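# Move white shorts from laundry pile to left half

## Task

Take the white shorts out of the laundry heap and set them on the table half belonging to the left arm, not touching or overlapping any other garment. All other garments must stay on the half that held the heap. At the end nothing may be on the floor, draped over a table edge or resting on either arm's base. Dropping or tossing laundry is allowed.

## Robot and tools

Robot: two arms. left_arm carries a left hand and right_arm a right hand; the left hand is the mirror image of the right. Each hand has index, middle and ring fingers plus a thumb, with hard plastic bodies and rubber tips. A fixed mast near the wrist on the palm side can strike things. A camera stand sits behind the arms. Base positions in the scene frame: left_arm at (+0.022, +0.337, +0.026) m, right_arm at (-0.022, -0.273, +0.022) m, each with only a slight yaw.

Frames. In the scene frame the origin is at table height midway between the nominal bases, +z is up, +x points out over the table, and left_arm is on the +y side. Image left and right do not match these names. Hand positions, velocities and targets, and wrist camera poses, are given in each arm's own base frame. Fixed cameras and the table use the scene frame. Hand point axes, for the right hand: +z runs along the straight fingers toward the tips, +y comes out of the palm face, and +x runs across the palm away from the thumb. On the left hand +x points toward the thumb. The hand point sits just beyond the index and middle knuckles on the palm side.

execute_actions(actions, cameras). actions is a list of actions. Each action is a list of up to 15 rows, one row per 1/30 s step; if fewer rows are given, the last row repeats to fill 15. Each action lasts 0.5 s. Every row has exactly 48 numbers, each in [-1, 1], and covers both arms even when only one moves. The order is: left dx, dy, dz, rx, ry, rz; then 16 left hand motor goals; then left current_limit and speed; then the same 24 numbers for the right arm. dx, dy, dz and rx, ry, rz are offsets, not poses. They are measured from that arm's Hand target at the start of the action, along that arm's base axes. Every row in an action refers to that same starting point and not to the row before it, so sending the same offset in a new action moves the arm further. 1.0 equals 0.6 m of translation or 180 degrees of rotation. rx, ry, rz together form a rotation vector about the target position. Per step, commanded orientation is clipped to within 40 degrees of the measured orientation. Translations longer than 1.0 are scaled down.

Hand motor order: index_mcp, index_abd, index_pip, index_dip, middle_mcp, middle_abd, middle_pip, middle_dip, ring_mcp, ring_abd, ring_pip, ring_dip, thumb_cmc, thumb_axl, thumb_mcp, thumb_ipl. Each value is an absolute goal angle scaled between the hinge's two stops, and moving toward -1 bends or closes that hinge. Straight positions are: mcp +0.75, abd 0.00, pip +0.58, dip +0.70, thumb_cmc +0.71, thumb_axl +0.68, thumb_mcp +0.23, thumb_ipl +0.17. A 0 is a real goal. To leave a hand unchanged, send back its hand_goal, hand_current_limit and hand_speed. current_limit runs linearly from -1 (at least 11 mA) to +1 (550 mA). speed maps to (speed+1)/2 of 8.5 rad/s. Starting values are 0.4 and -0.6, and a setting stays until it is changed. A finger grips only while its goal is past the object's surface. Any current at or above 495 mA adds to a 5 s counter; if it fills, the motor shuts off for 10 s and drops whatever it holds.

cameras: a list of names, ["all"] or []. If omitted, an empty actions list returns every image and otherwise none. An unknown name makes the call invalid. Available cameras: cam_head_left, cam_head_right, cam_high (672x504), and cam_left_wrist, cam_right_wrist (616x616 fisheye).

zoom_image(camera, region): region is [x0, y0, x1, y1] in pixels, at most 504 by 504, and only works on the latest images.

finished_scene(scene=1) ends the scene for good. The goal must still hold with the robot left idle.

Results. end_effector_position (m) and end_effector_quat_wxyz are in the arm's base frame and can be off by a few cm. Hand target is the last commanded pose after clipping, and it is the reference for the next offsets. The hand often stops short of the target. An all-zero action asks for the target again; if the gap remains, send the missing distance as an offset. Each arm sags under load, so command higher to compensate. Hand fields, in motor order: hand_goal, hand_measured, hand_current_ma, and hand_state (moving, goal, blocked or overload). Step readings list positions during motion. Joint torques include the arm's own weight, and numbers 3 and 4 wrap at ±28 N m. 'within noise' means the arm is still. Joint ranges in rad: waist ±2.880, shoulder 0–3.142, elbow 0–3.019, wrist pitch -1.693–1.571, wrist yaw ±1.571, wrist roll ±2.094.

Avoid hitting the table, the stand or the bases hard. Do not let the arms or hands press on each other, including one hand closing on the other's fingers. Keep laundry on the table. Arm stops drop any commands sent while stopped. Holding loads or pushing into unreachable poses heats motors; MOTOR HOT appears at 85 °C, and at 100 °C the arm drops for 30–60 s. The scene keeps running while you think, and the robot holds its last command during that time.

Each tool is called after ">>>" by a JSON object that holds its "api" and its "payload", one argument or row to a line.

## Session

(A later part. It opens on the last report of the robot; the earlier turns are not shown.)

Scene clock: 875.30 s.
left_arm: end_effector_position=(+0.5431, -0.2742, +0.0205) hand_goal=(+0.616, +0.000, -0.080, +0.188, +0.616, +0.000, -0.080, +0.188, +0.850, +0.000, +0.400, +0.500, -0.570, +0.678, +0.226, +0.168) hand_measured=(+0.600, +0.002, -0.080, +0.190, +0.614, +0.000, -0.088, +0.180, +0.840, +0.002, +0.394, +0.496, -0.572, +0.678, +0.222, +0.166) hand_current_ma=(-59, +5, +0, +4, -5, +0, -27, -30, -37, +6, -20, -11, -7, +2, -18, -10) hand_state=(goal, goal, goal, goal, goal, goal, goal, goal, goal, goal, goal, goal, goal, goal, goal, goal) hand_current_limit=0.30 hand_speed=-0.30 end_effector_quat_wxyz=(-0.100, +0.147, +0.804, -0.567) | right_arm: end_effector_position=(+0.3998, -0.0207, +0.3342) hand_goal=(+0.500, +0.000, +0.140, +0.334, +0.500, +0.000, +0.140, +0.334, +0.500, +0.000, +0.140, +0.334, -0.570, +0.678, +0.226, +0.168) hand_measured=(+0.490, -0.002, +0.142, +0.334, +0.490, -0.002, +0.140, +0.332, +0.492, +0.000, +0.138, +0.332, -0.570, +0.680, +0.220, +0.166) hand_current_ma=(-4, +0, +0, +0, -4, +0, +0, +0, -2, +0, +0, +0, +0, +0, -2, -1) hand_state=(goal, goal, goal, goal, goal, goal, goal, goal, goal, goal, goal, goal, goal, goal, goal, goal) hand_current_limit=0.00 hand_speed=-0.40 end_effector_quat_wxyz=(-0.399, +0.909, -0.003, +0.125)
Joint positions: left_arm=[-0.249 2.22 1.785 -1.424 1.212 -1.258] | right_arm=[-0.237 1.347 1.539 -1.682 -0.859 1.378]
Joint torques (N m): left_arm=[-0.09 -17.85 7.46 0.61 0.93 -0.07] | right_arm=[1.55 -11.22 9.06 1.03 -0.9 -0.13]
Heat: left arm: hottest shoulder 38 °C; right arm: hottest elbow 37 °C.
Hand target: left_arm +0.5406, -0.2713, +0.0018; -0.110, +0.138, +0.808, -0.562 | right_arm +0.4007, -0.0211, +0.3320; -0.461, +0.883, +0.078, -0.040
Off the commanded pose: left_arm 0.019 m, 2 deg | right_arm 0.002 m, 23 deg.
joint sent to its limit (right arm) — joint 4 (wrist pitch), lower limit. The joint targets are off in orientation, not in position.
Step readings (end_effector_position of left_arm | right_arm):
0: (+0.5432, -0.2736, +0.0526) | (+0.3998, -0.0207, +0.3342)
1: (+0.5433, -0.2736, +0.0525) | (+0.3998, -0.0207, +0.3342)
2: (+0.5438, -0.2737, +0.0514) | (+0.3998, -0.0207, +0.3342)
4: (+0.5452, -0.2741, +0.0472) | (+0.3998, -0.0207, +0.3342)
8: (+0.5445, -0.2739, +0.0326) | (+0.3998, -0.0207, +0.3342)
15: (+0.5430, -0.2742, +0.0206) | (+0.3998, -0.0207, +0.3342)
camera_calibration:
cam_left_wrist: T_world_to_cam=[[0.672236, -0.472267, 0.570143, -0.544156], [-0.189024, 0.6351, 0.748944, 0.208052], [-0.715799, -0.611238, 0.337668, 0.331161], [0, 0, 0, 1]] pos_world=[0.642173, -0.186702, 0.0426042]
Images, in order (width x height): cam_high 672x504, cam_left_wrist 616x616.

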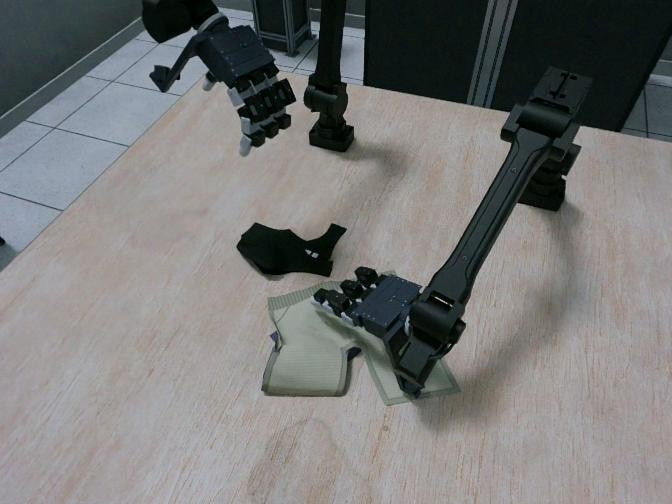

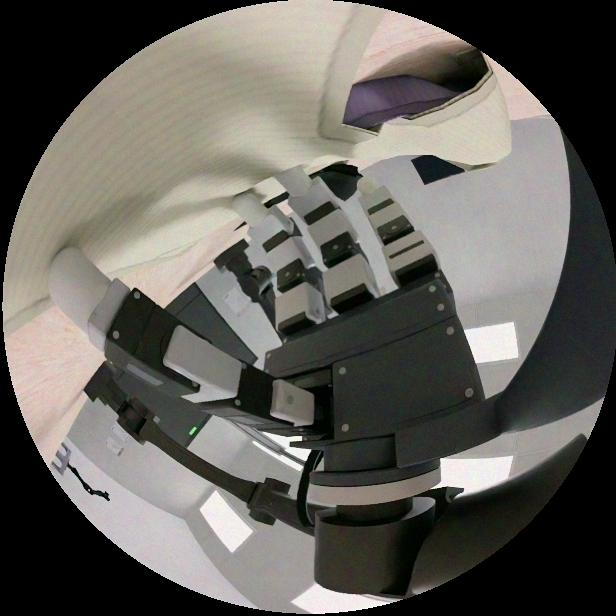

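>>> {"api": "execute_actions", "payload": {
  "actions": [
    [[0,0,-0.03,0,0,0,0.5,0,-0.08,0.188,0.5,0,-0.08,0.188,0.75,0,0.4,0.5,-0.571,0.678,0.05,0.168,0.3,-0.5,0,0,0,0,0,0,0.5,0,0.139,0.333,0.5,0,0.139,0.333,0.5,0,0.139,0.333,-0.571,0.678,0.225,0.168,0,-0.4]],
    [[0,0,-0.015,0,0,0,0.3,0,-0.08,0.188,0.3,0,-0.08,0.188,0.75,0,0.4,0.5,-0.571,0.678,-0.05,0.168,0.3,-0.5,0,0,0,0,0,0,0.5,0,0.139,0.333,0.5,0,0.139,0.333,0.5,0,0.139,0.333,-0.571,0.678,0.225,0.168,0,-0.4]]
  ],
  "cameras": ["cam_high", "cam_left_wrist"]
}}

>>> {"api": "zoom_image", "payload": {
  "camera": "cam_left_wrist",
  "region": [0, 50, 400, 350]
}}

Scene clock: 886.47 s.
left_arm: end_effector_position=(+0.5458, -0.2846, +0.0238) hand_goal=(+0.300, +0.000, -0.080, +0.188, +0.300, +0.000, -0.080, +0.188, +0.750, +0.000, +0.400, +0.500, -0.570, +0.678, -0.050, +0.168) hand_measured=(+0.320, +0.002, -0.084, +0.182, +0.362, +0.004, -0.086, +0.174, +0.742, +0.002, +0.394, +0.496, -0.570, +0.678, -0.046, +0.170) hand_current_ma=(+85, +5, -12, -23, +283, +8, -19, -48, -31, +6, -19, -10, +3, +2, +14, +9) hand_state=(blocked, goal, goal, goal, blocked, goal, goal, goal, goal, goal, goal, goal, goal, goal, goal, goal) hand_current_limit=0.30 hand_speed=-0.50 end_effector_quat_wxyz=(-0.093, +0.148, +0.796, -0.580) | right_arm: end_effector_position=(+0.3998, -0.0207, +0.3342) hand_goal=(+0.500, +0.000, +0.140, +0.334, +0.500, +0.000, +0.140, +0.334, +0.500, +0.000, +0.140, +0.334, -0.570, +0.678, +0.226, +0.168) hand_measured=(+0.490, -0.002, +0.142, +0.334, +0.490, -0.002, +0.140, +0.332, +0.492, +0.000, +0.138, +0.332, -0.570, +0.680, +0.220, +0.166) hand_current_ma=(-4, +0, +0, +0, -4, +0, +0, +0, -2, +0, +0, +0, +0, +0, -2, -1) hand_state=(goal, goal, goal, goal, goal, goal, goal, goal, goal, goal, goal, goal, goal, goal, goal, goal) hand_current_limit=0.00 hand_speed=-0.40 end_effector_quat_wxyz=(-0.399, +0.909, -0.003, +0.125)
Joint positions: left_arm=[-0.257 2.219 1.785 -1.392 1.244 -1.276] | right_arm=[-0.237 1.347 1.539 -1.682 -0.859 1.378]
Joint torques (N m): left_arm=[0.32 -15.62 5.87 1.2 -0.27 0.14] | right_arm=[0.91 -10.81 9.13 0.85 -0.89 -0.13]
Heat: left arm: hottest shoulder 37 °C; right arm: hottest elbow 37 °C.
Hand target: left_arm +0.5405, -0.2714, -0.0254; -0.110, +0.138, +0.808, -0.562 | right_arm +0.4007, -0.0211, +0.3320; -0.461, +0.883, +0.078, -0.040
Off the commanded pose: left_arm 0.051 m, 3 deg | right_arm 0.002 m, 23 deg.
joint sent to its limit (right arm) — joint 4 (wrist pitch), lower limit. The joint targets are off in orientation, not in position.
Step readings (end_effector_position of left_arm | right_arm):
0: (+0.5431, -0.2742, +0.0205) | (+0.3998, -0.0207, +0.3342)
1: (+0.5431, -0.2743, +0.0205) | (+0.3998, -0.0207, +0.3342)
2: (+0.5438, -0.2749, +0.0207) | (+0.3998, -0.0207, +0.3342)
4: (+0.5447, -0.2759, +0.0212) | (+0.3998, -0.0207, +0.3342)
8: (+0.5452, -0.2766, +0.0215) | (+0.3998, -0.0207, +0.3342)
15: (+0.5454, -0.2767, +0.0215) | (+0.3998, -0.0207, +0.3342)
16: (+0.5453, -0.2767, +0.0215) | (+0.3998, -0.0207, +0.3342)
17: (+0.5456, -0.2772, +0.0218) | (+0.3998, -0.0207, +0.3342)
19: (+0.5463, -0.2790, +0.0228) | (+0.3998, -0.0207, +0.3342)
23: (+0.5466, -0.2824, +0.0239) | (+0.3998, -0.0207, +0.3342)
30: (+0.5458, -0.2846, +0.0238) | (+0.3998, -0.0207, +0.3342)
camera_calibration:
cam_left_wrist: T_world_to_cam=[[0.671139, -0.448892, 0.589973, -0.546026], [-0.198806, 0.657694, 0.726577, 0.224994], [-0.714176, -0.604925, 0.352162, 0.326229], [0, 0, 0, 1]] pos_world=[0.644175, -0.19574, 0.0437793]
Images, in order (width x height): cam_high 672x504, cam_left_wrist 616x616.

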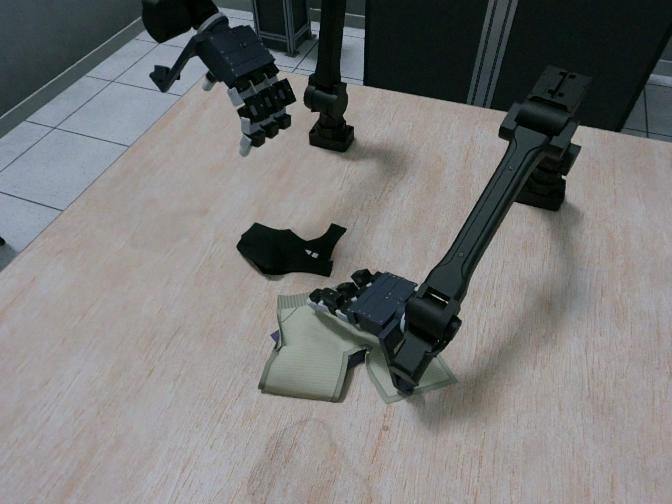

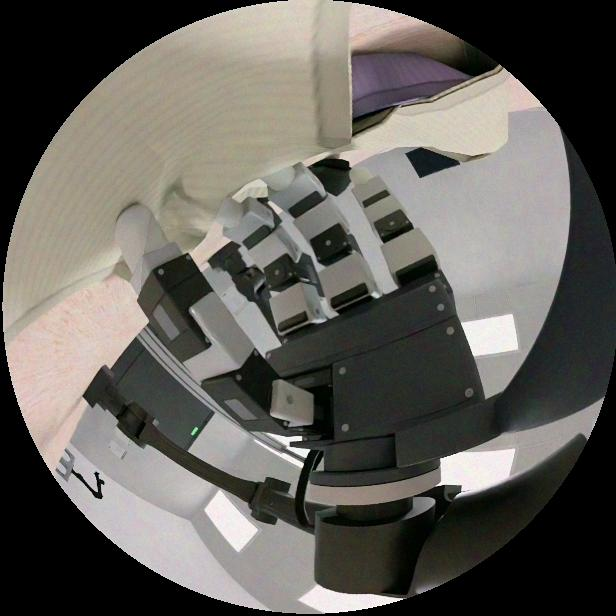

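Scaled by 1.260 from the camera's 616x616 image, which has a finer 880x880 frame.

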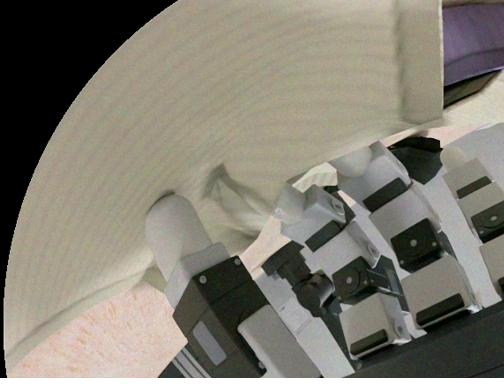

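>>> {"api": "execute_actions", "payload": {
  "actions": [
    [[0,0,0,0,0,0,0.12,0,-0.08,0.188,0.12,0,-0.08,0.188,0.6,0,0.3,0.5,-0.571,0.678,-0.15,0.168,0.3,-0.5,0,0,0,0,0,0,0.5,0,0.139,0.333,0.5,0,0.139,0.333,0.5,0,0.139,0.333,-0.571,0.678,0.225,0.168,0,-0.4]],
    [[0,0,0,0,0,0,-0.15,0,-0.12,0.15,-0.15,0,-0.12,0.15,0.2,0,0.1,0.4,-0.571,0.678,-0.35,0.1,0.3,-0.5,0,0,0,0,0,0,0.5,0,0.139,0.333,0.5,0,0.139,0.333,0.5,0,0.139,0.333,-0.571,0.678,0.225,0.168,0,-0.4]]
  ],
  "cameras": ["cam_high", "cam_left_wrist"]
}}

>>> {"api": "zoom_image", "payload": {
  "camera": "cam_left_wrist",
  "region": [0, 50, 400, 350]
}}

Scene clock: 901.37 s.
left_arm: end_effector_position=(+0.5488, -0.2834, +0.0215) hand_goal=(-0.150, +0.000, -0.120, +0.150, -0.150, +0.000, -0.120, +0.150, +0.200, +0.000, +0.100, +0.400, -0.570, +0.678, -0.350, +0.100) hand_measured=(+0.040, +0.002, -0.098, +0.162, -0.026, +0.000, -0.108, +0.148, +0.494, +0.004, +0.132, +0.414, -0.566, +0.678, -0.150, +0.140) hand_current_ma=(+358, +3, +85, +40, +358, +0, +40, -6, +357, +8, +123, +53, +15, +3, +358, +226) hand_state=(blocked, goal, blocked, goal, blocked, goal, goal, goal, blocked, goal, blocked, goal, goal, goal, blocked, blocked) hand_current_limit=0.30 hand_speed=-0.50 end_effector_quat_wxyz=(-0.087, +0.154, +0.798, -0.575) | right_arm: end_effector_position=(+0.3998, -0.0207, +0.3342) hand_goal=(+0.500, +0.000, +0.140, +0.334, +0.500, +0.000, +0.140, +0.334, +0.500, +0.000, +0.140, +0.334, -0.570, +0.678, +0.226, +0.168) hand_measured=(+0.490, -0.002, +0.142, +0.334, +0.490, -0.002, +0.140, +0.332, +0.492, +0.000, +0.138, +0.332, -0.570, +0.680, +0.220, +0.166) hand_current_ma=(-4, +0, +0, +0, -4, +0, +0, +0, -2, +0, +0, +0, +0, +0, -2, -1) hand_state=(goal, goal, goal, goal, goal, goal, goal, goal, goal, goal, goal, goal, goal, goal, goal, goal) hand_current_limit=0.00 hand_speed=-0.40 end_effector_quat_wxyz=(-0.399, +0.909, -0.003, +0.125)
Joint positions: left_arm=[-0.256 2.219 1.785 -1.38 1.232 -1.273] | right_arm=[-0.237 1.347 1.539 -1.682 -0.859 1.378]
Joint torques (N m): left_arm=[0.5 -15.44 5.85 0.88 0.12 0.08] | right_arm=[1.32 -11.16 9.17 0.94 -0.91 -0.17]
Heat: left arm: hottest shoulder 35 °C; right arm: hottest elbow 37 °C.
Hand target: left_arm +0.5405, -0.2713, -0.0254; -0.110, +0.138, +0.808, -0.562 | right_arm +0.4007, -0.0211, +0.3320; -0.461, +0.883, +0.078, -0.040
Off the commanded pose: left_arm 0.049 m, 4 deg | right_arm 0.002 m, 23 deg.
joint sent to its limit (right arm) — joint 4 (wrist pitch), lower limit. The joint targets are off in orientation, not in position.
Step readings (end_effector_position of left_arm | right_arm):
0: (+0.5458, -0.2846, +0.0238) | (+0.3998, -0.0207, +0.3342)
1: (+0.5458, -0.2846, +0.0238) | (+0.3998, -0.0207, +0.3342)
2: (+0.5459, -0.2847, +0.0239) | (+0.3998, -0.0207, +0.3342)
4: (+0.5462, -0.2848, +0.0239) | (+0.3998, -0.0207, +0.3342)
8: (+0.5470, -0.2843, +0.0227) | (+0.3998, -0.0207, +0.3342)
15: (+0.5472, -0.2841, +0.0225) | (+0.3998, -0.0207, +0.3342)
16: (+0.5472, -0.2841, +0.0225) | (+0.3998, -0.0207, +0.3342)
17: (+0.5475, -0.2834, +0.0217) | (+0.3998, -0.0207, +0.3342)
19: (+0.5478, -0.2828, +0.0213) | (+0.3998, -0.0207, +0.3342)
23: (+0.5487, -0.2832, +0.0214) | (+0.3998, -0.0207, +0.3342)
30: (+0.5488, -0.2834, +0.0215) | (+0.3998, -0.0207, +0.3342)
camera_calibration:
cam_left_wrist: T_world_to_cam=[[0.658547, -0.455663, 0.598905, -0.541342], [-0.20967, 0.653234, 0.727547, 0.231139], [-0.722741, -0.604696, 0.334646, 0.335057], [0, 0, 0, 1]] pos_world=[0.647122, -0.195049, 0.0439219]
Images, in order (width x height): cam_high 672x504, cam_left_wrist 616x616.

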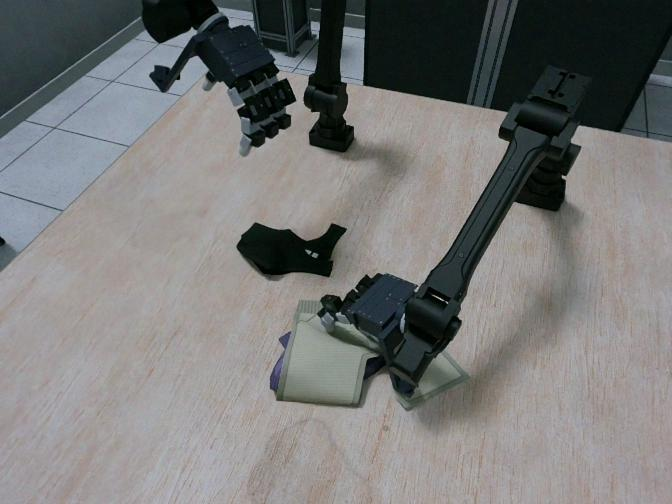

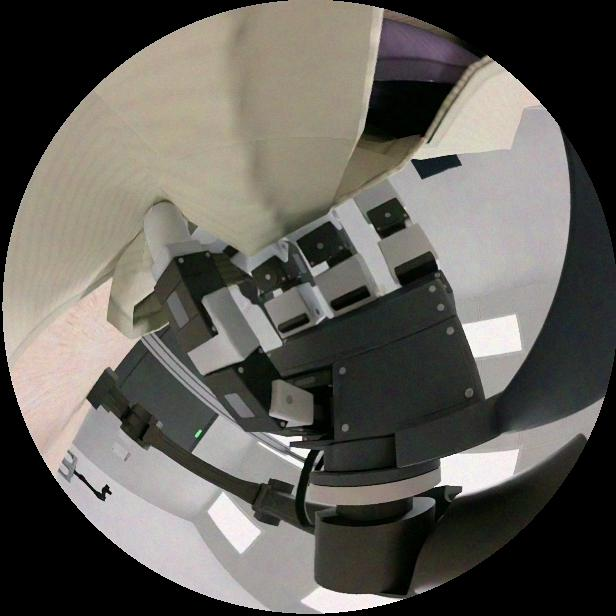

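Scaled by 1.260 from the camera's 616x616 image, which has a finer 880x880 frame.

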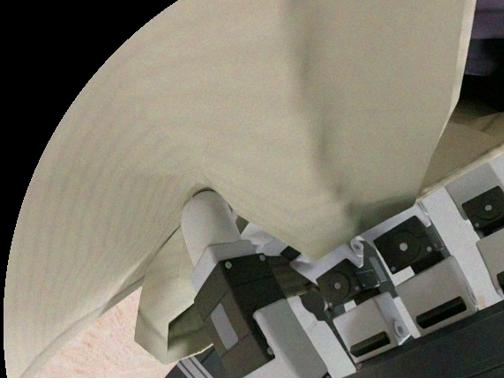

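>>> {"api": "execute_actions", "payload": {
  "actions": [
    [[0,0,0.1,0,0,0,-0.2,0,-0.15,0.1,-0.2,0,-0.15,0.1,0.1,0,0.1,0.3,-0.571,0.678,-0.4,0.05,0.35,-0.5,0,0,0,0,0,0,0.5,0,0.139,0.333,0.5,0,0.139,0.333,0.5,0,0.139,0.333,-0.571,0.678,0.225,0.168,0,-0.4]],
    [[0,0,0.12,0,0,0,-0.2,0,-0.15,0.1,-0.2,0,-0.15,0.1,0.1,0,0.1,0.3,-0.571,0.678,-0.4,0.05,0.35,-0.5,0,0,0,0,0,0,0.5,0,0.139,0.333,0.5,0,0.139,0.333,0.5,0,0.139,0.333,-0.571,0.678,0.225,0.168,0,-0.4]],
    [[0,0.03,0.14,0,0,0,-0.2,0,-0.15,0.1,-0.2,0,-0.15,0.1,0.1,0,0.1,0.3,-0.571,0.678,-0.4,0.05,0.35,-0.5,0,0,0,0,0,0,0.5,0,0.139,0.333,0.5,0,0.139,0.333,0.5,0,0.139,0.333,-0.571,0.678,0.225,0.168,0,-0.4]]
  ],
  "cameras": ["cam_high", "cam_left_wrist", "cam_head_left", "cam_head_right"]
}}

>>> {"api": "zoom_image", "payload": {
  "camera": "cam_high",
  "region": [220, 180, 500, 430]
}}

>>> {"api": "zoom_image", "payload": {
  "camera": "cam_head_right",
  "region": [300, 50, 540, 290]
}}

Scene clock: 915.63 s.
left_arm: end_effector_position=(+0.5328, -0.2527, +0.1866) hand_goal=(-0.200, +0.000, -0.150, +0.100, -0.200, +0.000, -0.150, +0.100, +0.100, +0.000, +0.100, +0.300, -0.570, +0.678, -0.400, +0.050) hand_measured=(+0.040, +0.002, -0.098, +0.136, -0.196, +0.000, -0.144, +0.104, +0.098, -0.002, +0.102, +0.302, -0.572, +0.678, -0.146, +0.116) hand_current_ma=(+371, +3, +218, +147, +10, +0, +19, +10, -4, -8, +9, +3, -10, +3, +371, +370) hand_state=(blocked, goal, blocked, blocked, goal, goal, goal, goal, goal, goal, goal, goal, goal, goal, blocked, blocked) hand_current_limit=0.35 hand_speed=-0.50 end_effector_quat_wxyz=(-0.084, +0.129, +0.815, -0.559) | right_arm: end_effector_position=(+0.3998, -0.0207, +0.3342) hand_goal=(+0.500, +0.000, +0.140, +0.334, +0.500, +0.000, +0.140, +0.334, +0.500, +0.000, +0.140, +0.334, -0.570, +0.678, +0.226, +0.168) hand_measured=(+0.490, -0.002, +0.142, +0.334, +0.490, -0.002, +0.140, +0.332, +0.492, +0.000, +0.138, +0.332, -0.570, +0.680, +0.220, +0.166) hand_current_ma=(-4, +0, +0, +0, -4, +0, +0, +0, -2, +0, +0, +0, +0, +0, -2, -1) hand_state=(goal, goal, goal, goal, goal, goal, goal, goal, goal, goal, goal, goal, goal, goal, goal, goal) hand_current_limit=0.00 hand_speed=-0.40 end_effector_quat_wxyz=(-0.399, +0.909, -0.003, +0.125)
Joint positions: left_arm=[-0.222 2.012 1.898 -1.673 1.193 -1.333] | right_arm=[-0.237 1.347 1.539 -1.682 -0.859 1.378]
Joint torques (N m): left_arm=[-0.09 -16.56 12.34 -0.43 1.11 -0.14] | right_arm=[0.91 -10.64 9.16 0.9 -0.9 -0.15]
Heat: left arm: hottest shoulder 35 °C; right arm: hottest elbow 37 °C.
Hand target: left_arm +0.5406, -0.2533, +0.1907; -0.110, +0.138, +0.808, -0.562 | right_arm +0.4007, -0.0211, +0.3320; -0.461, +0.883, +0.078, -0.040
Off the commanded pose: left_arm 0.009 m, 3 deg | right_arm 0.002 m, 23 deg.
joint sent to its limit (left arm) — joint 4 (wrist pitch), lower limit. The joint targets are off in orientation, not in position.
joint sent to its limit (right arm) — joint 4 (wrist pitch), lower limit. The joint targets are off in orientation, not in position.
Step readings (end_effector_position of left_arm | right_arm):
0: (+0.5488, -0.2834, +0.0215) | (+0.3998, -0.0207, +0.3342)
1: (+0.5488, -0.2834, +0.0215) | (+0.3998, -0.0207, +0.3342)
2: (+0.5482, -0.2832, +0.0221) | (+0.3998, -0.0207, +0.3342)
4: (+0.5454, -0.2822, +0.0244) | (+0.3998, -0.0207, +0.3342)
8: (+0.5398, -0.2794, +0.0324) | (+0.3998, -0.0207, +0.3342)
15: (+0.5366, -0.2778, +0.0378) | (+0.3998, -0.0207, +0.3342)
16: (+0.5362, -0.2777, +0.0379) | (+0.3998, -0.0207, +0.3342)
17: (+0.5344, -0.2770, +0.0394) | (+0.3998, -0.0207, +0.3342)
19: (+0.5283, -0.2742, +0.0437) | (+0.3998, -0.0207, +0.3342)
23: (+0.5211, -0.2719, +0.0631) | (+0.3998, -0.0207, +0.3342)
30: (+0.5278, -0.2730, +0.0948) | (+0.3998, -0.0207, +0.3342)
31: (+0.5282, -0.2731, +0.0969) | (+0.3998, -0.0207, +0.3342)
32: (+0.5279, -0.2717, +0.0997) | (+0.3998, -0.0207, +0.3342)
34: (+0.5240, -0.2685, +0.1068) | (+0.3998, -0.0207, +0.3342)
38: (+0.5222, -0.2603, +0.1364) | (+0.3998, -0.0207, +0.3342)
45: (+0.5324, -0.2530, +0.1845) | (+0.3998, -0.0207, +0.3342)
camera_calibration:
cam_left_wrist: T_world_to_cam=[[0.689665, -0.452552, 0.565295, -0.625202], [-0.225733, 0.607395, 0.761653, 0.0782636], [-0.688045, -0.652891, 0.316744, 0.259497], [0, 0, 0, 1]] pos_world=[0.627393, -0.16105, 0.21162]
Images, in order (width x height): cam_head_left 672x504, cam_head_right 672x504, cam_high 672x504, cam_left_wrist 616x616.

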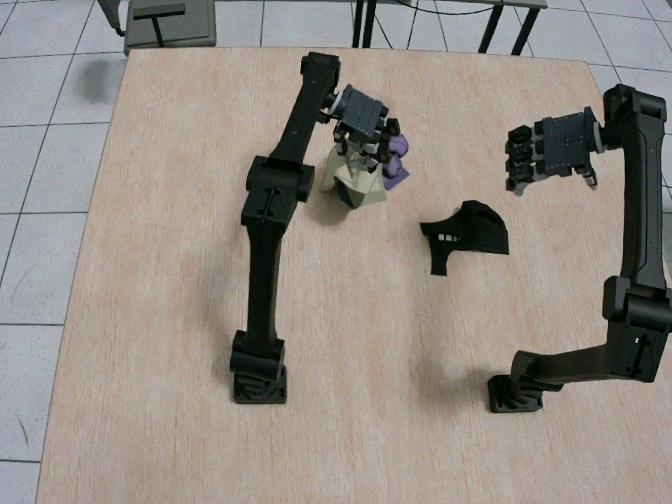

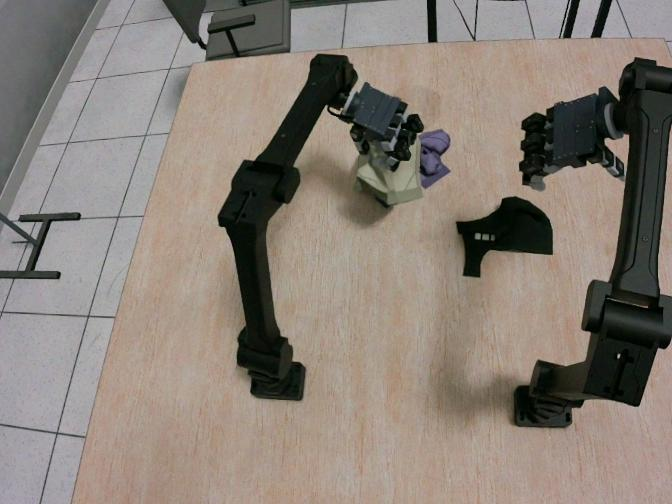

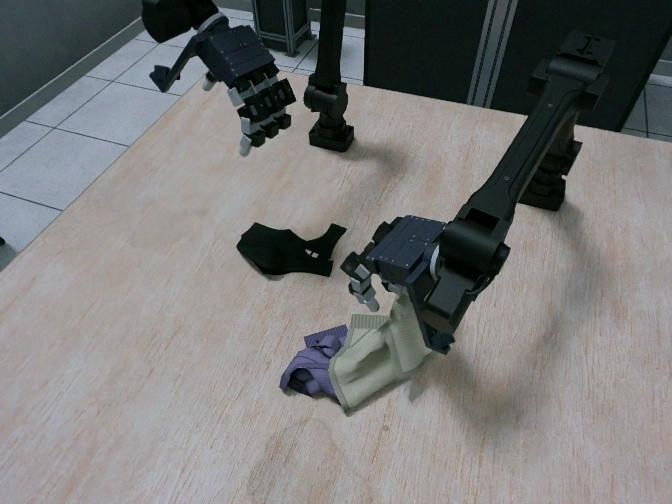

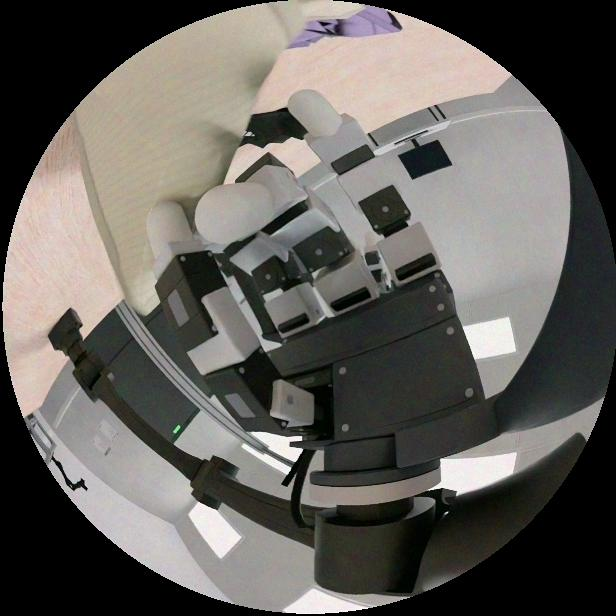

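Scaled by 1.800 from the camera's 672x504 image, which has a finer 960x720 frame.

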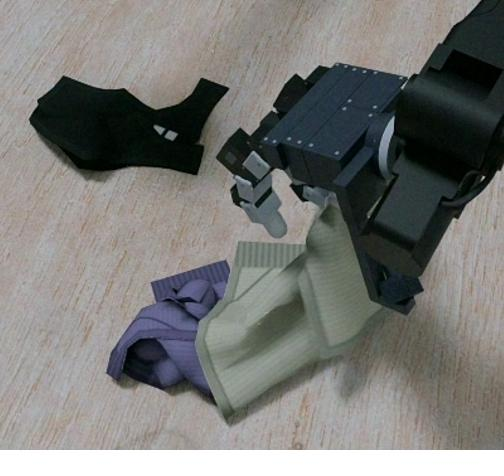

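Scaled by 2.100 from the camera's 672x504 image, which has a finer 960x720 frame.

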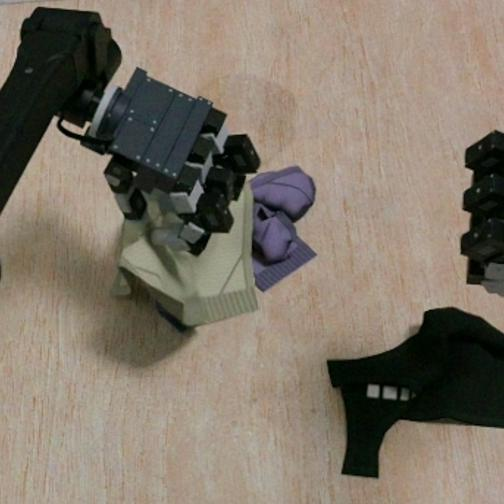

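>>> {"api": "execute_actions", "payload": {
  "actions": [
    [[0,0.02,0.14,0,0,0,-0.2,0,-0.15,0.1,-0.2,0,-0.15,0.1,0.1,0,0.1,0.3,-0.571,0.678,-0.4,0.05,0.35,-0.5,0,0,0,0,0,0,0.5,0,0.139,0.333,0.5,0,0.139,0.333,0.5,0,0.139,0.333,-0.571,0.678,0.225,0.168,0,-0.4]],
    [[0,0.02,0.14,0,0,0,-0.2,0,-0.15,0.1,-0.2,0,-0.15,0.1,0.1,0,0.1,0.3,-0.571,0.678,-0.4,0.05,0.35,-0.5,0,0,0,0,0,0,0.5,0,0.139,0.333,0.5,0,0.139,0.333,0.5,0,0.139,0.333,-0.571,0.678,0.225,0.168,0,-0.4]]
  ],
  "cameras": ["cam_high", "cam_left_wrist", "cam_head_left", "cam_head_right"]
}}

>>> {"api": "zoom_image", "payload": {
  "camera": "cam_high",
  "region": [220, 150, 500, 430]
}}

>>> {"api": "zoom_image", "payload": {
  "camera": "cam_head_right",
  "region": [320, 50, 480, 230]
}}

Scene clock: 929.70 s.
left_arm: end_effector_position=(+0.5337, -0.2309, +0.3482) hand_goal=(-0.200, +0.000, -0.150, +0.100, -0.200, +0.000, -0.150, +0.100, +0.100, +0.000, +0.100, +0.300, -0.570, +0.678, -0.400, +0.050) hand_measured=(+0.040, +0.002, -0.098, +0.136, -0.196, +0.000, -0.144, +0.104, +0.098, -0.002, +0.102, +0.302, -0.574, +0.678, -0.144, +0.112) hand_current_ma=(+371, +4, +218, +146, +10, +0, +19, +10, -4, -8, +9, +3, -12, +3, +371, +367) hand_state=(blocked, goal, blocked, blocked, goal, goal, goal, goal, goal, goal, goal, goal, goal, goal, blocked, blocked) hand_current_limit=0.35 hand_speed=-0.50 end_effector_quat_wxyz=(-0.016, +0.081, +0.817, -0.570) | right_arm: end_effector_position=(+0.3998, -0.0207, +0.3342) hand_goal=(+0.500, +0.000, +0.140, +0.334, +0.500, +0.000, +0.140, +0.334, +0.500, +0.000, +0.140, +0.334, -0.570, +0.678, +0.226, +0.168) hand_measured=(+0.490, -0.002, +0.142, +0.334, +0.490, -0.002, +0.140, +0.332, +0.492, +0.000, +0.138, +0.332, -0.570, +0.680, +0.220, +0.166) hand_current_ma=(-4, +0, +0, +0, -4, +0, +0, +0, -2, +0, +0, +0, +0, +0, -2, -1) hand_state=(goal, goal, goal, goal, goal, goal, goal, goal, goal, goal, goal, goal, goal, goal, goal, goal) hand_current_limit=0.00 hand_speed=-0.40 end_effector_quat_wxyz=(-0.399, +0.909, -0.003, +0.125)
Joint positions: left_arm=[-0.177 1.86 2.095 -1.674 1.21 -1.64] | right_arm=[-0.237 1.347 1.539 -1.682 -0.859 1.378]
Joint torques (N m): left_arm=[0.15 -15.85 13.44 0.25 1.28 -0.11] | right_arm=[1.38 -10.4 9.18 1.02 -0.86 -0.14]
Heat: left arm: hottest elbow 37 °C; right arm: hottest elbow 37 °C.
Hand target: left_arm +0.5406, -0.2293, +0.3588; -0.110, +0.138, +0.808, -0.562 | right_arm +0.4007, -0.0211, +0.3320; -0.461, +0.883, +0.078, -0.040
Off the commanded pose: left_arm 0.013 m, 13 deg | right_arm 0.002 m, 23 deg.
joint sent to its limit (left arm) — joint 4 (wrist pitch), lower limit. The joint targets are off in orientation, not in position.
joint sent to its limit (right arm) — joint 4 (wrist pitch), lower limit. The joint targets are off in orientation, not in position.
Step readings (end_effector_position of left_arm | right_arm):
0: (+0.5328, -0.2527, +0.1866) | (+0.3998, -0.0207, +0.3342)
1: (+0.5326, -0.2526, +0.1866) | (+0.3998, -0.0207, +0.3342)
2: (+0.5321, -0.2525, +0.1876) | (+0.3998, -0.0207, +0.3342)
4: (+0.5310, -0.2505, +0.1917) | (+0.3998, -0.0207, +0.3342)
8: (+0.5296, -0.2481, +0.2154) | (+0.3998, -0.0207, +0.3342)
15: (+0.5313, -0.2446, +0.2642) | (+0.3998, -0.0207, +0.3342)
16: (+0.5316, -0.2444, +0.2679) | (+0.3998, -0.0207, +0.3342)
17: (+0.5321, -0.2432, +0.2712) | (+0.3998, -0.0207, +0.3342)
19: (+0.5339, -0.2407, +0.2793) | (+0.3998, -0.0207, +0.3342)
23: (+0.5358, -0.2362, +0.3040) | (+0.3998, -0.0207, +0.3342)
30: (+0.5346, -0.2310, +0.3446) | (+0.3998, -0.0207, +0.3342)
camera_calibration:
cam_left_wrist: T_world_to_cam=[[0.717429, -0.328281, 0.614433, -0.710456], [-0.360781, 0.579417, 0.73083, 0.0184813], [-0.595931, -0.745994, 0.297253, 0.159209], [0, 0, 0, 1]] pos_world=[0.611247, -0.125168, 0.375695]
Images, in order (width x height): cam_head_left 672x504, cam_head_right 672x504, cam_high 672x504, cam_left_wrist 616x616.

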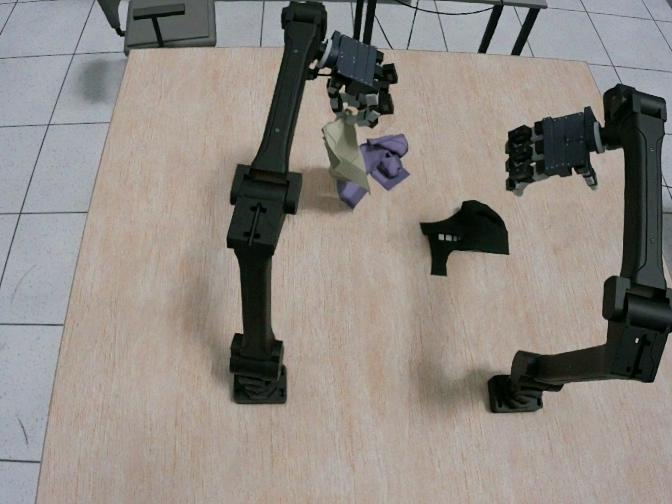

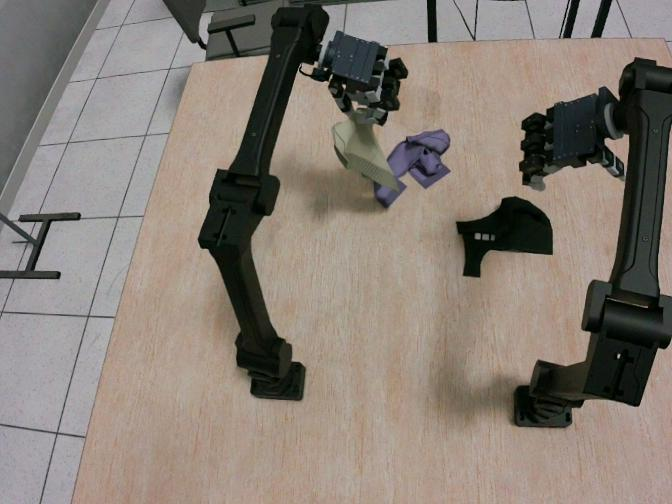

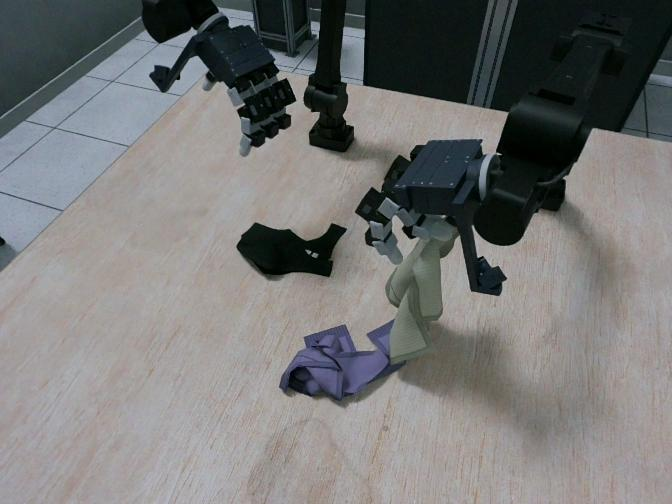

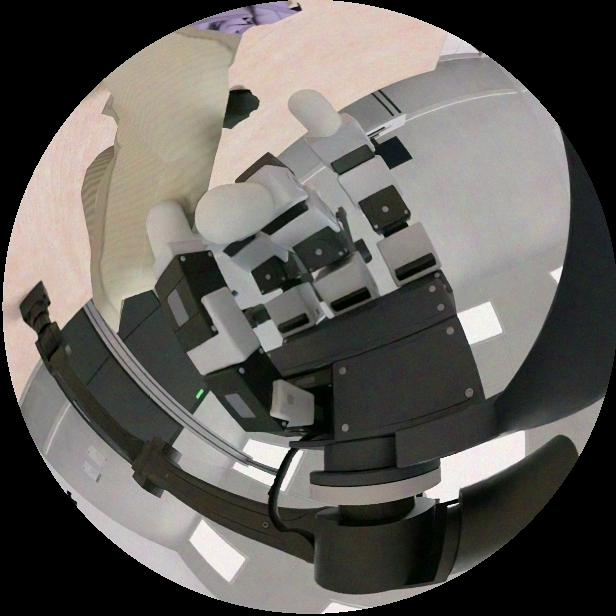

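Scaled by 1.800 from the camera's 672x504 image, which has a finer 960x720 frame.

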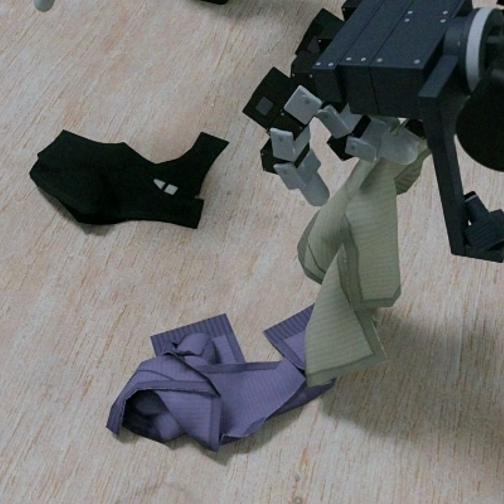

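Scaled by 2.800 from the camera's 672x504 image, which has a finer 960x720 frame.

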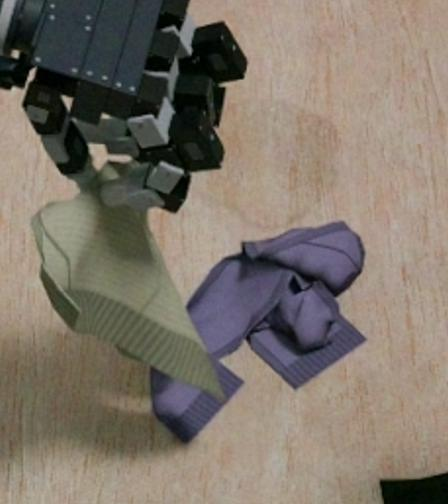

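>>> {"api": "execute_actions", "payload": {
  "actions": [
    [[-0.04,0.04,0.1,0,0,0,-0.2,0,-0.15,0.1,-0.2,0,-0.15,0.1,0.1,0,0.1,0.3,-0.571,0.678,-0.4,0.05,0.35,-0.5,0,0,0,0,0,0,0.5,0,0.139,0.333,0.5,0,0.139,0.333,0.5,0,0.139,0.333,-0.571,0.678,0.225,0.168,0,-0.4]],
    [[-0.06,0.18,0,0,0,0,-0.2,0,-0.15,0.1,-0.2,0,-0.15,0.1,0.1,0,0.1,0.3,-0.571,0.678,-0.4,0.05,0.35,-0.5,0,0,0,0,0,0,0.5,0,0.139,0.333,0.5,0,0.139,0.333,0.5,0,0.139,0.333,-0.571,0.678,0.225,0.168,0,-0.4]],
    [[-0.05,0.2,0,0,0,0,-0.2,0,-0.15,0.1,-0.2,0,-0.15,0.1,0.1,0,0.1,0.3,-0.571,0.678,-0.4,0.05,0.35,-0.5,0,0,0,0,0,0,0.5,0,0.139,0.333,0.5,0,0.139,0.333,0.5,0,0.139,0.333,-0.571,0.678,0.225,0.168,0,-0.4]],
    [[-0.02,0.18,-0.1,0,0,0,-0.2,0,-0.15,0.1,-0.2,0,-0.15,0.1,0.1,0,0.1,0.3,-0.571,0.678,-0.4,0.05,0.35,-0.5,0,0,0,0,0,0,0.5,0,0.139,0.333,0.5,0,0.139,0.333,0.5,0,0.139,0.333,-0.571,0.678,0.225,0.168,0,-0.4]]
  ],
  "cameras": ["cam_high", "cam_left_wrist", "cam_head_left"]
}}

Scene clock: 960.40 s.
left_arm: end_effector_position=(+0.4390, +0.1308, +0.3559) hand_goal=(-0.200, +0.000, -0.150, +0.100, -0.200, +0.000, -0.150, +0.100, +0.100, +0.000, +0.100, +0.300, -0.570, +0.678, -0.400, +0.050) hand_measured=(+0.040, +0.006, -0.098, +0.136, -0.198, +0.000, -0.144, +0.104, +0.098, -0.002, +0.102, +0.302, -0.576, +0.678, -0.142, +0.110) hand_current_ma=(+371, +16, +218, +142, +6, +0, +18, +10, -10, -5, +6, +3, -21, +3, +371, +345) hand_state=(blocked, goal, blocked, blocked, goal, goal, goal, goal, goal, goal, goal, goal, goal, goal, blocked, blocked) hand_current_limit=0.35 hand_speed=-0.50 end_effector_quat_wxyz=(+0.223, -0.097, +0.865, -0.440) | right_arm: end_effector_position=(+0.3998, -0.0207, +0.3342) hand_goal=(+0.500, +0.000, +0.140, +0.334, +0.500, +0.000, +0.140, +0.334, +0.500, +0.000, +0.140, +0.334, -0.570, +0.678, +0.226, +0.168) hand_measured=(+0.490, -0.002, +0.142, +0.334, +0.490, -0.002, +0.140, +0.332, +0.492, +0.000, +0.138, +0.332, -0.570, +0.680, +0.220, +0.166) hand_current_ma=(-4, +0, +0, +0, -4, +0, +0, +0, -2, +0, +0, +0, +0, +0, -2, -1) hand_state=(goal, goal, goal, goal, goal, goal, goal, goal, goal, goal, goal, goal, goal, goal, goal, goal) hand_current_limit=0.00 hand_speed=-0.40 end_effector_quat_wxyz=(-0.399, +0.909, -0.003, +0.125)
Joint positions: left_arm=[0.518 1.466 1.676 -1.676 1.027 -1.336] | right_arm=[-0.237 1.347 1.539 -1.682 -0.859 1.378]
Joint torques (N m): left_arm=[-0.73 -11.4 10.02 0.34 0.97 0.22] | right_arm=[0.97 -11.22 9.21 1.06 -0.92 -0.12]
Heat: left arm: hottest elbow 40 °C; right arm: hottest elbow 37 °C.
Hand target: left_arm +0.4386, +0.1308, +0.3586; -0.035, +0.080, +0.831, -0.550 | right_arm +0.4007, -0.0211, +0.3320; -0.461, +0.883, +0.078, -0.040
Off the commanded pose: left_arm 0.003 m, 46 deg; orientation clipped; orientation clipped at the end of an earlier action of this call | right_arm 0.002 m, 23 deg.
joint sent to its limit (left arm) — joint 4 (wrist pitch), lower limit. The joint targets are off in orientation, not in position.
joint sent to its limit (right arm) — joint 4 (wrist pitch), lower limit. The joint targets are off in orientation, not in position.
Step readings (end_effector_position of left_arm | right_arm):
0: (+0.5336, -0.2309, +0.3482) | (+0.3998, -0.0207, +0.3342)
1: (+0.5335, -0.2309, +0.3482) | (+0.3998, -0.0207, +0.3342)
2: (+0.5333, -0.2299, +0.3487) | (+0.3998, -0.0207, +0.3342)
4: (+0.5316, -0.2274, +0.3522) | (+0.3998, -0.0207, +0.3342)
8: (+0.5251, -0.2183, +0.3705) | (+0.3998, -0.0207, +0.3342)
15: (+0.5129, -0.2060, +0.4056) | (+0.3998, -0.0207, +0.3342)
16: (+0.5123, -0.2052, +0.4079) | (+0.3998, -0.0207, +0.3342)
17: (+0.5119, -0.2012, +0.4095) | (+0.3998, -0.0207, +0.3342)
19: (+0.5055, -0.1888, +0.4078) | (+0.3998, -0.0207, +0.3342)
23: (+0.4961, -0.1367, +0.4087) | (+0.3998, -0.0207, +0.3342)
30: (+0.4858, -0.0874, +0.4245) | (+0.3998, -0.0207, +0.3342)
31: (+0.4843, -0.0881, +0.4254) | (+0.3998, -0.0207, +0.3342)
32: (+0.4822, -0.0857, +0.4249) | (+0.3998, -0.0207, +0.3342)
34: (+0.4740, -0.0739, +0.4195) | (+0.3998, -0.0207, +0.3342)
38: (+0.4633, -0.0144, +0.4137) | (+0.3998, -0.0207, +0.3342)
45: (+0.4540, +0.0323, +0.4198) | (+0.3998, -0.0207, +0.3342)
46: (+0.4537, +0.0315, +0.4198) | (+0.3998, -0.0207, +0.3342)
47: (+0.4528, +0.0332, +0.4178) | (+0.3998, -0.0207, +0.3342)
49: (+0.4475, +0.0445, +0.4064) | (+0.3998, -0.0207, +0.3342)
53: (+0.4359, +0.0991, +0.3761) | (+0.3998, -0.0207, +0.3342)
60: (+0.4338, +0.1381, +0.3574) | (+0.3998, -0.0207, +0.3342)
camera_calibration:
cam_left_wrist: T_world_to_cam=[[0.689264, -0.0717063, 0.720953, -0.58767], [-0.716495, 0.0801447, 0.692973, 0.00402474], [-0.107471, -0.994201, 0.00386363, 0.292877], [0, 0, 0, 1]] pos_world=[0.439419, 0.248716, 0.419762]
Images, in order (width x height): cam_head_left 672x504, cam_high 672x504, cam_left_wrist 616x616.

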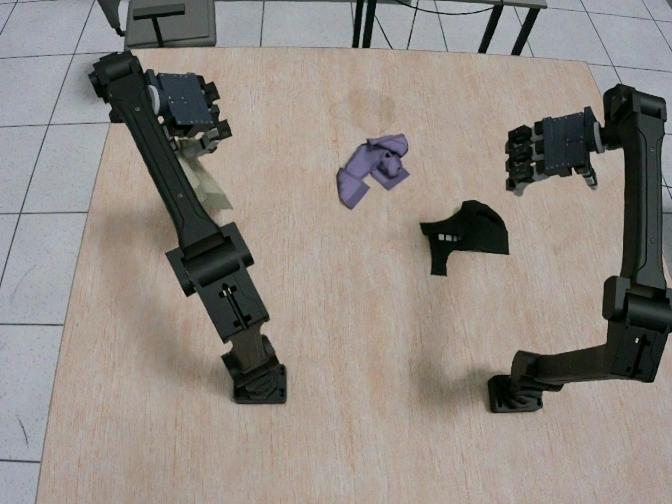

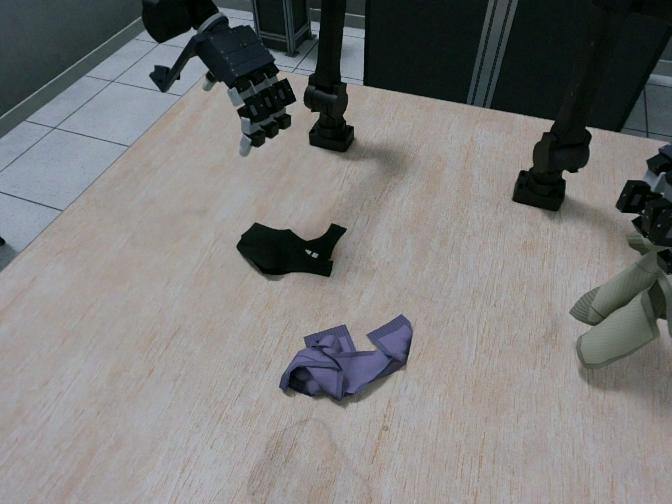

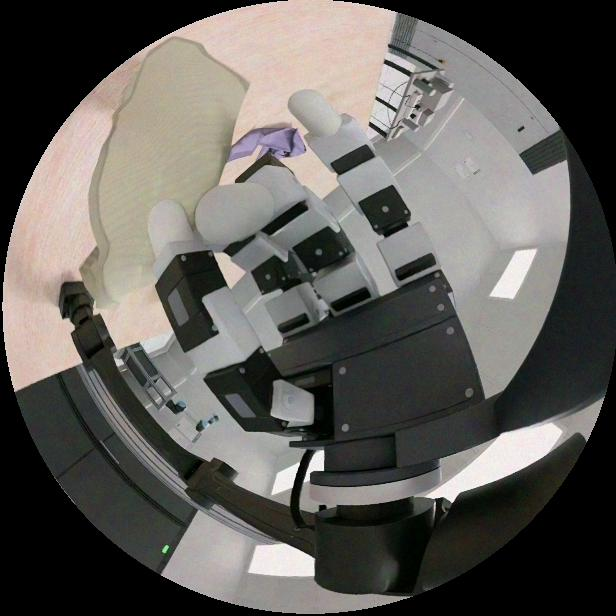

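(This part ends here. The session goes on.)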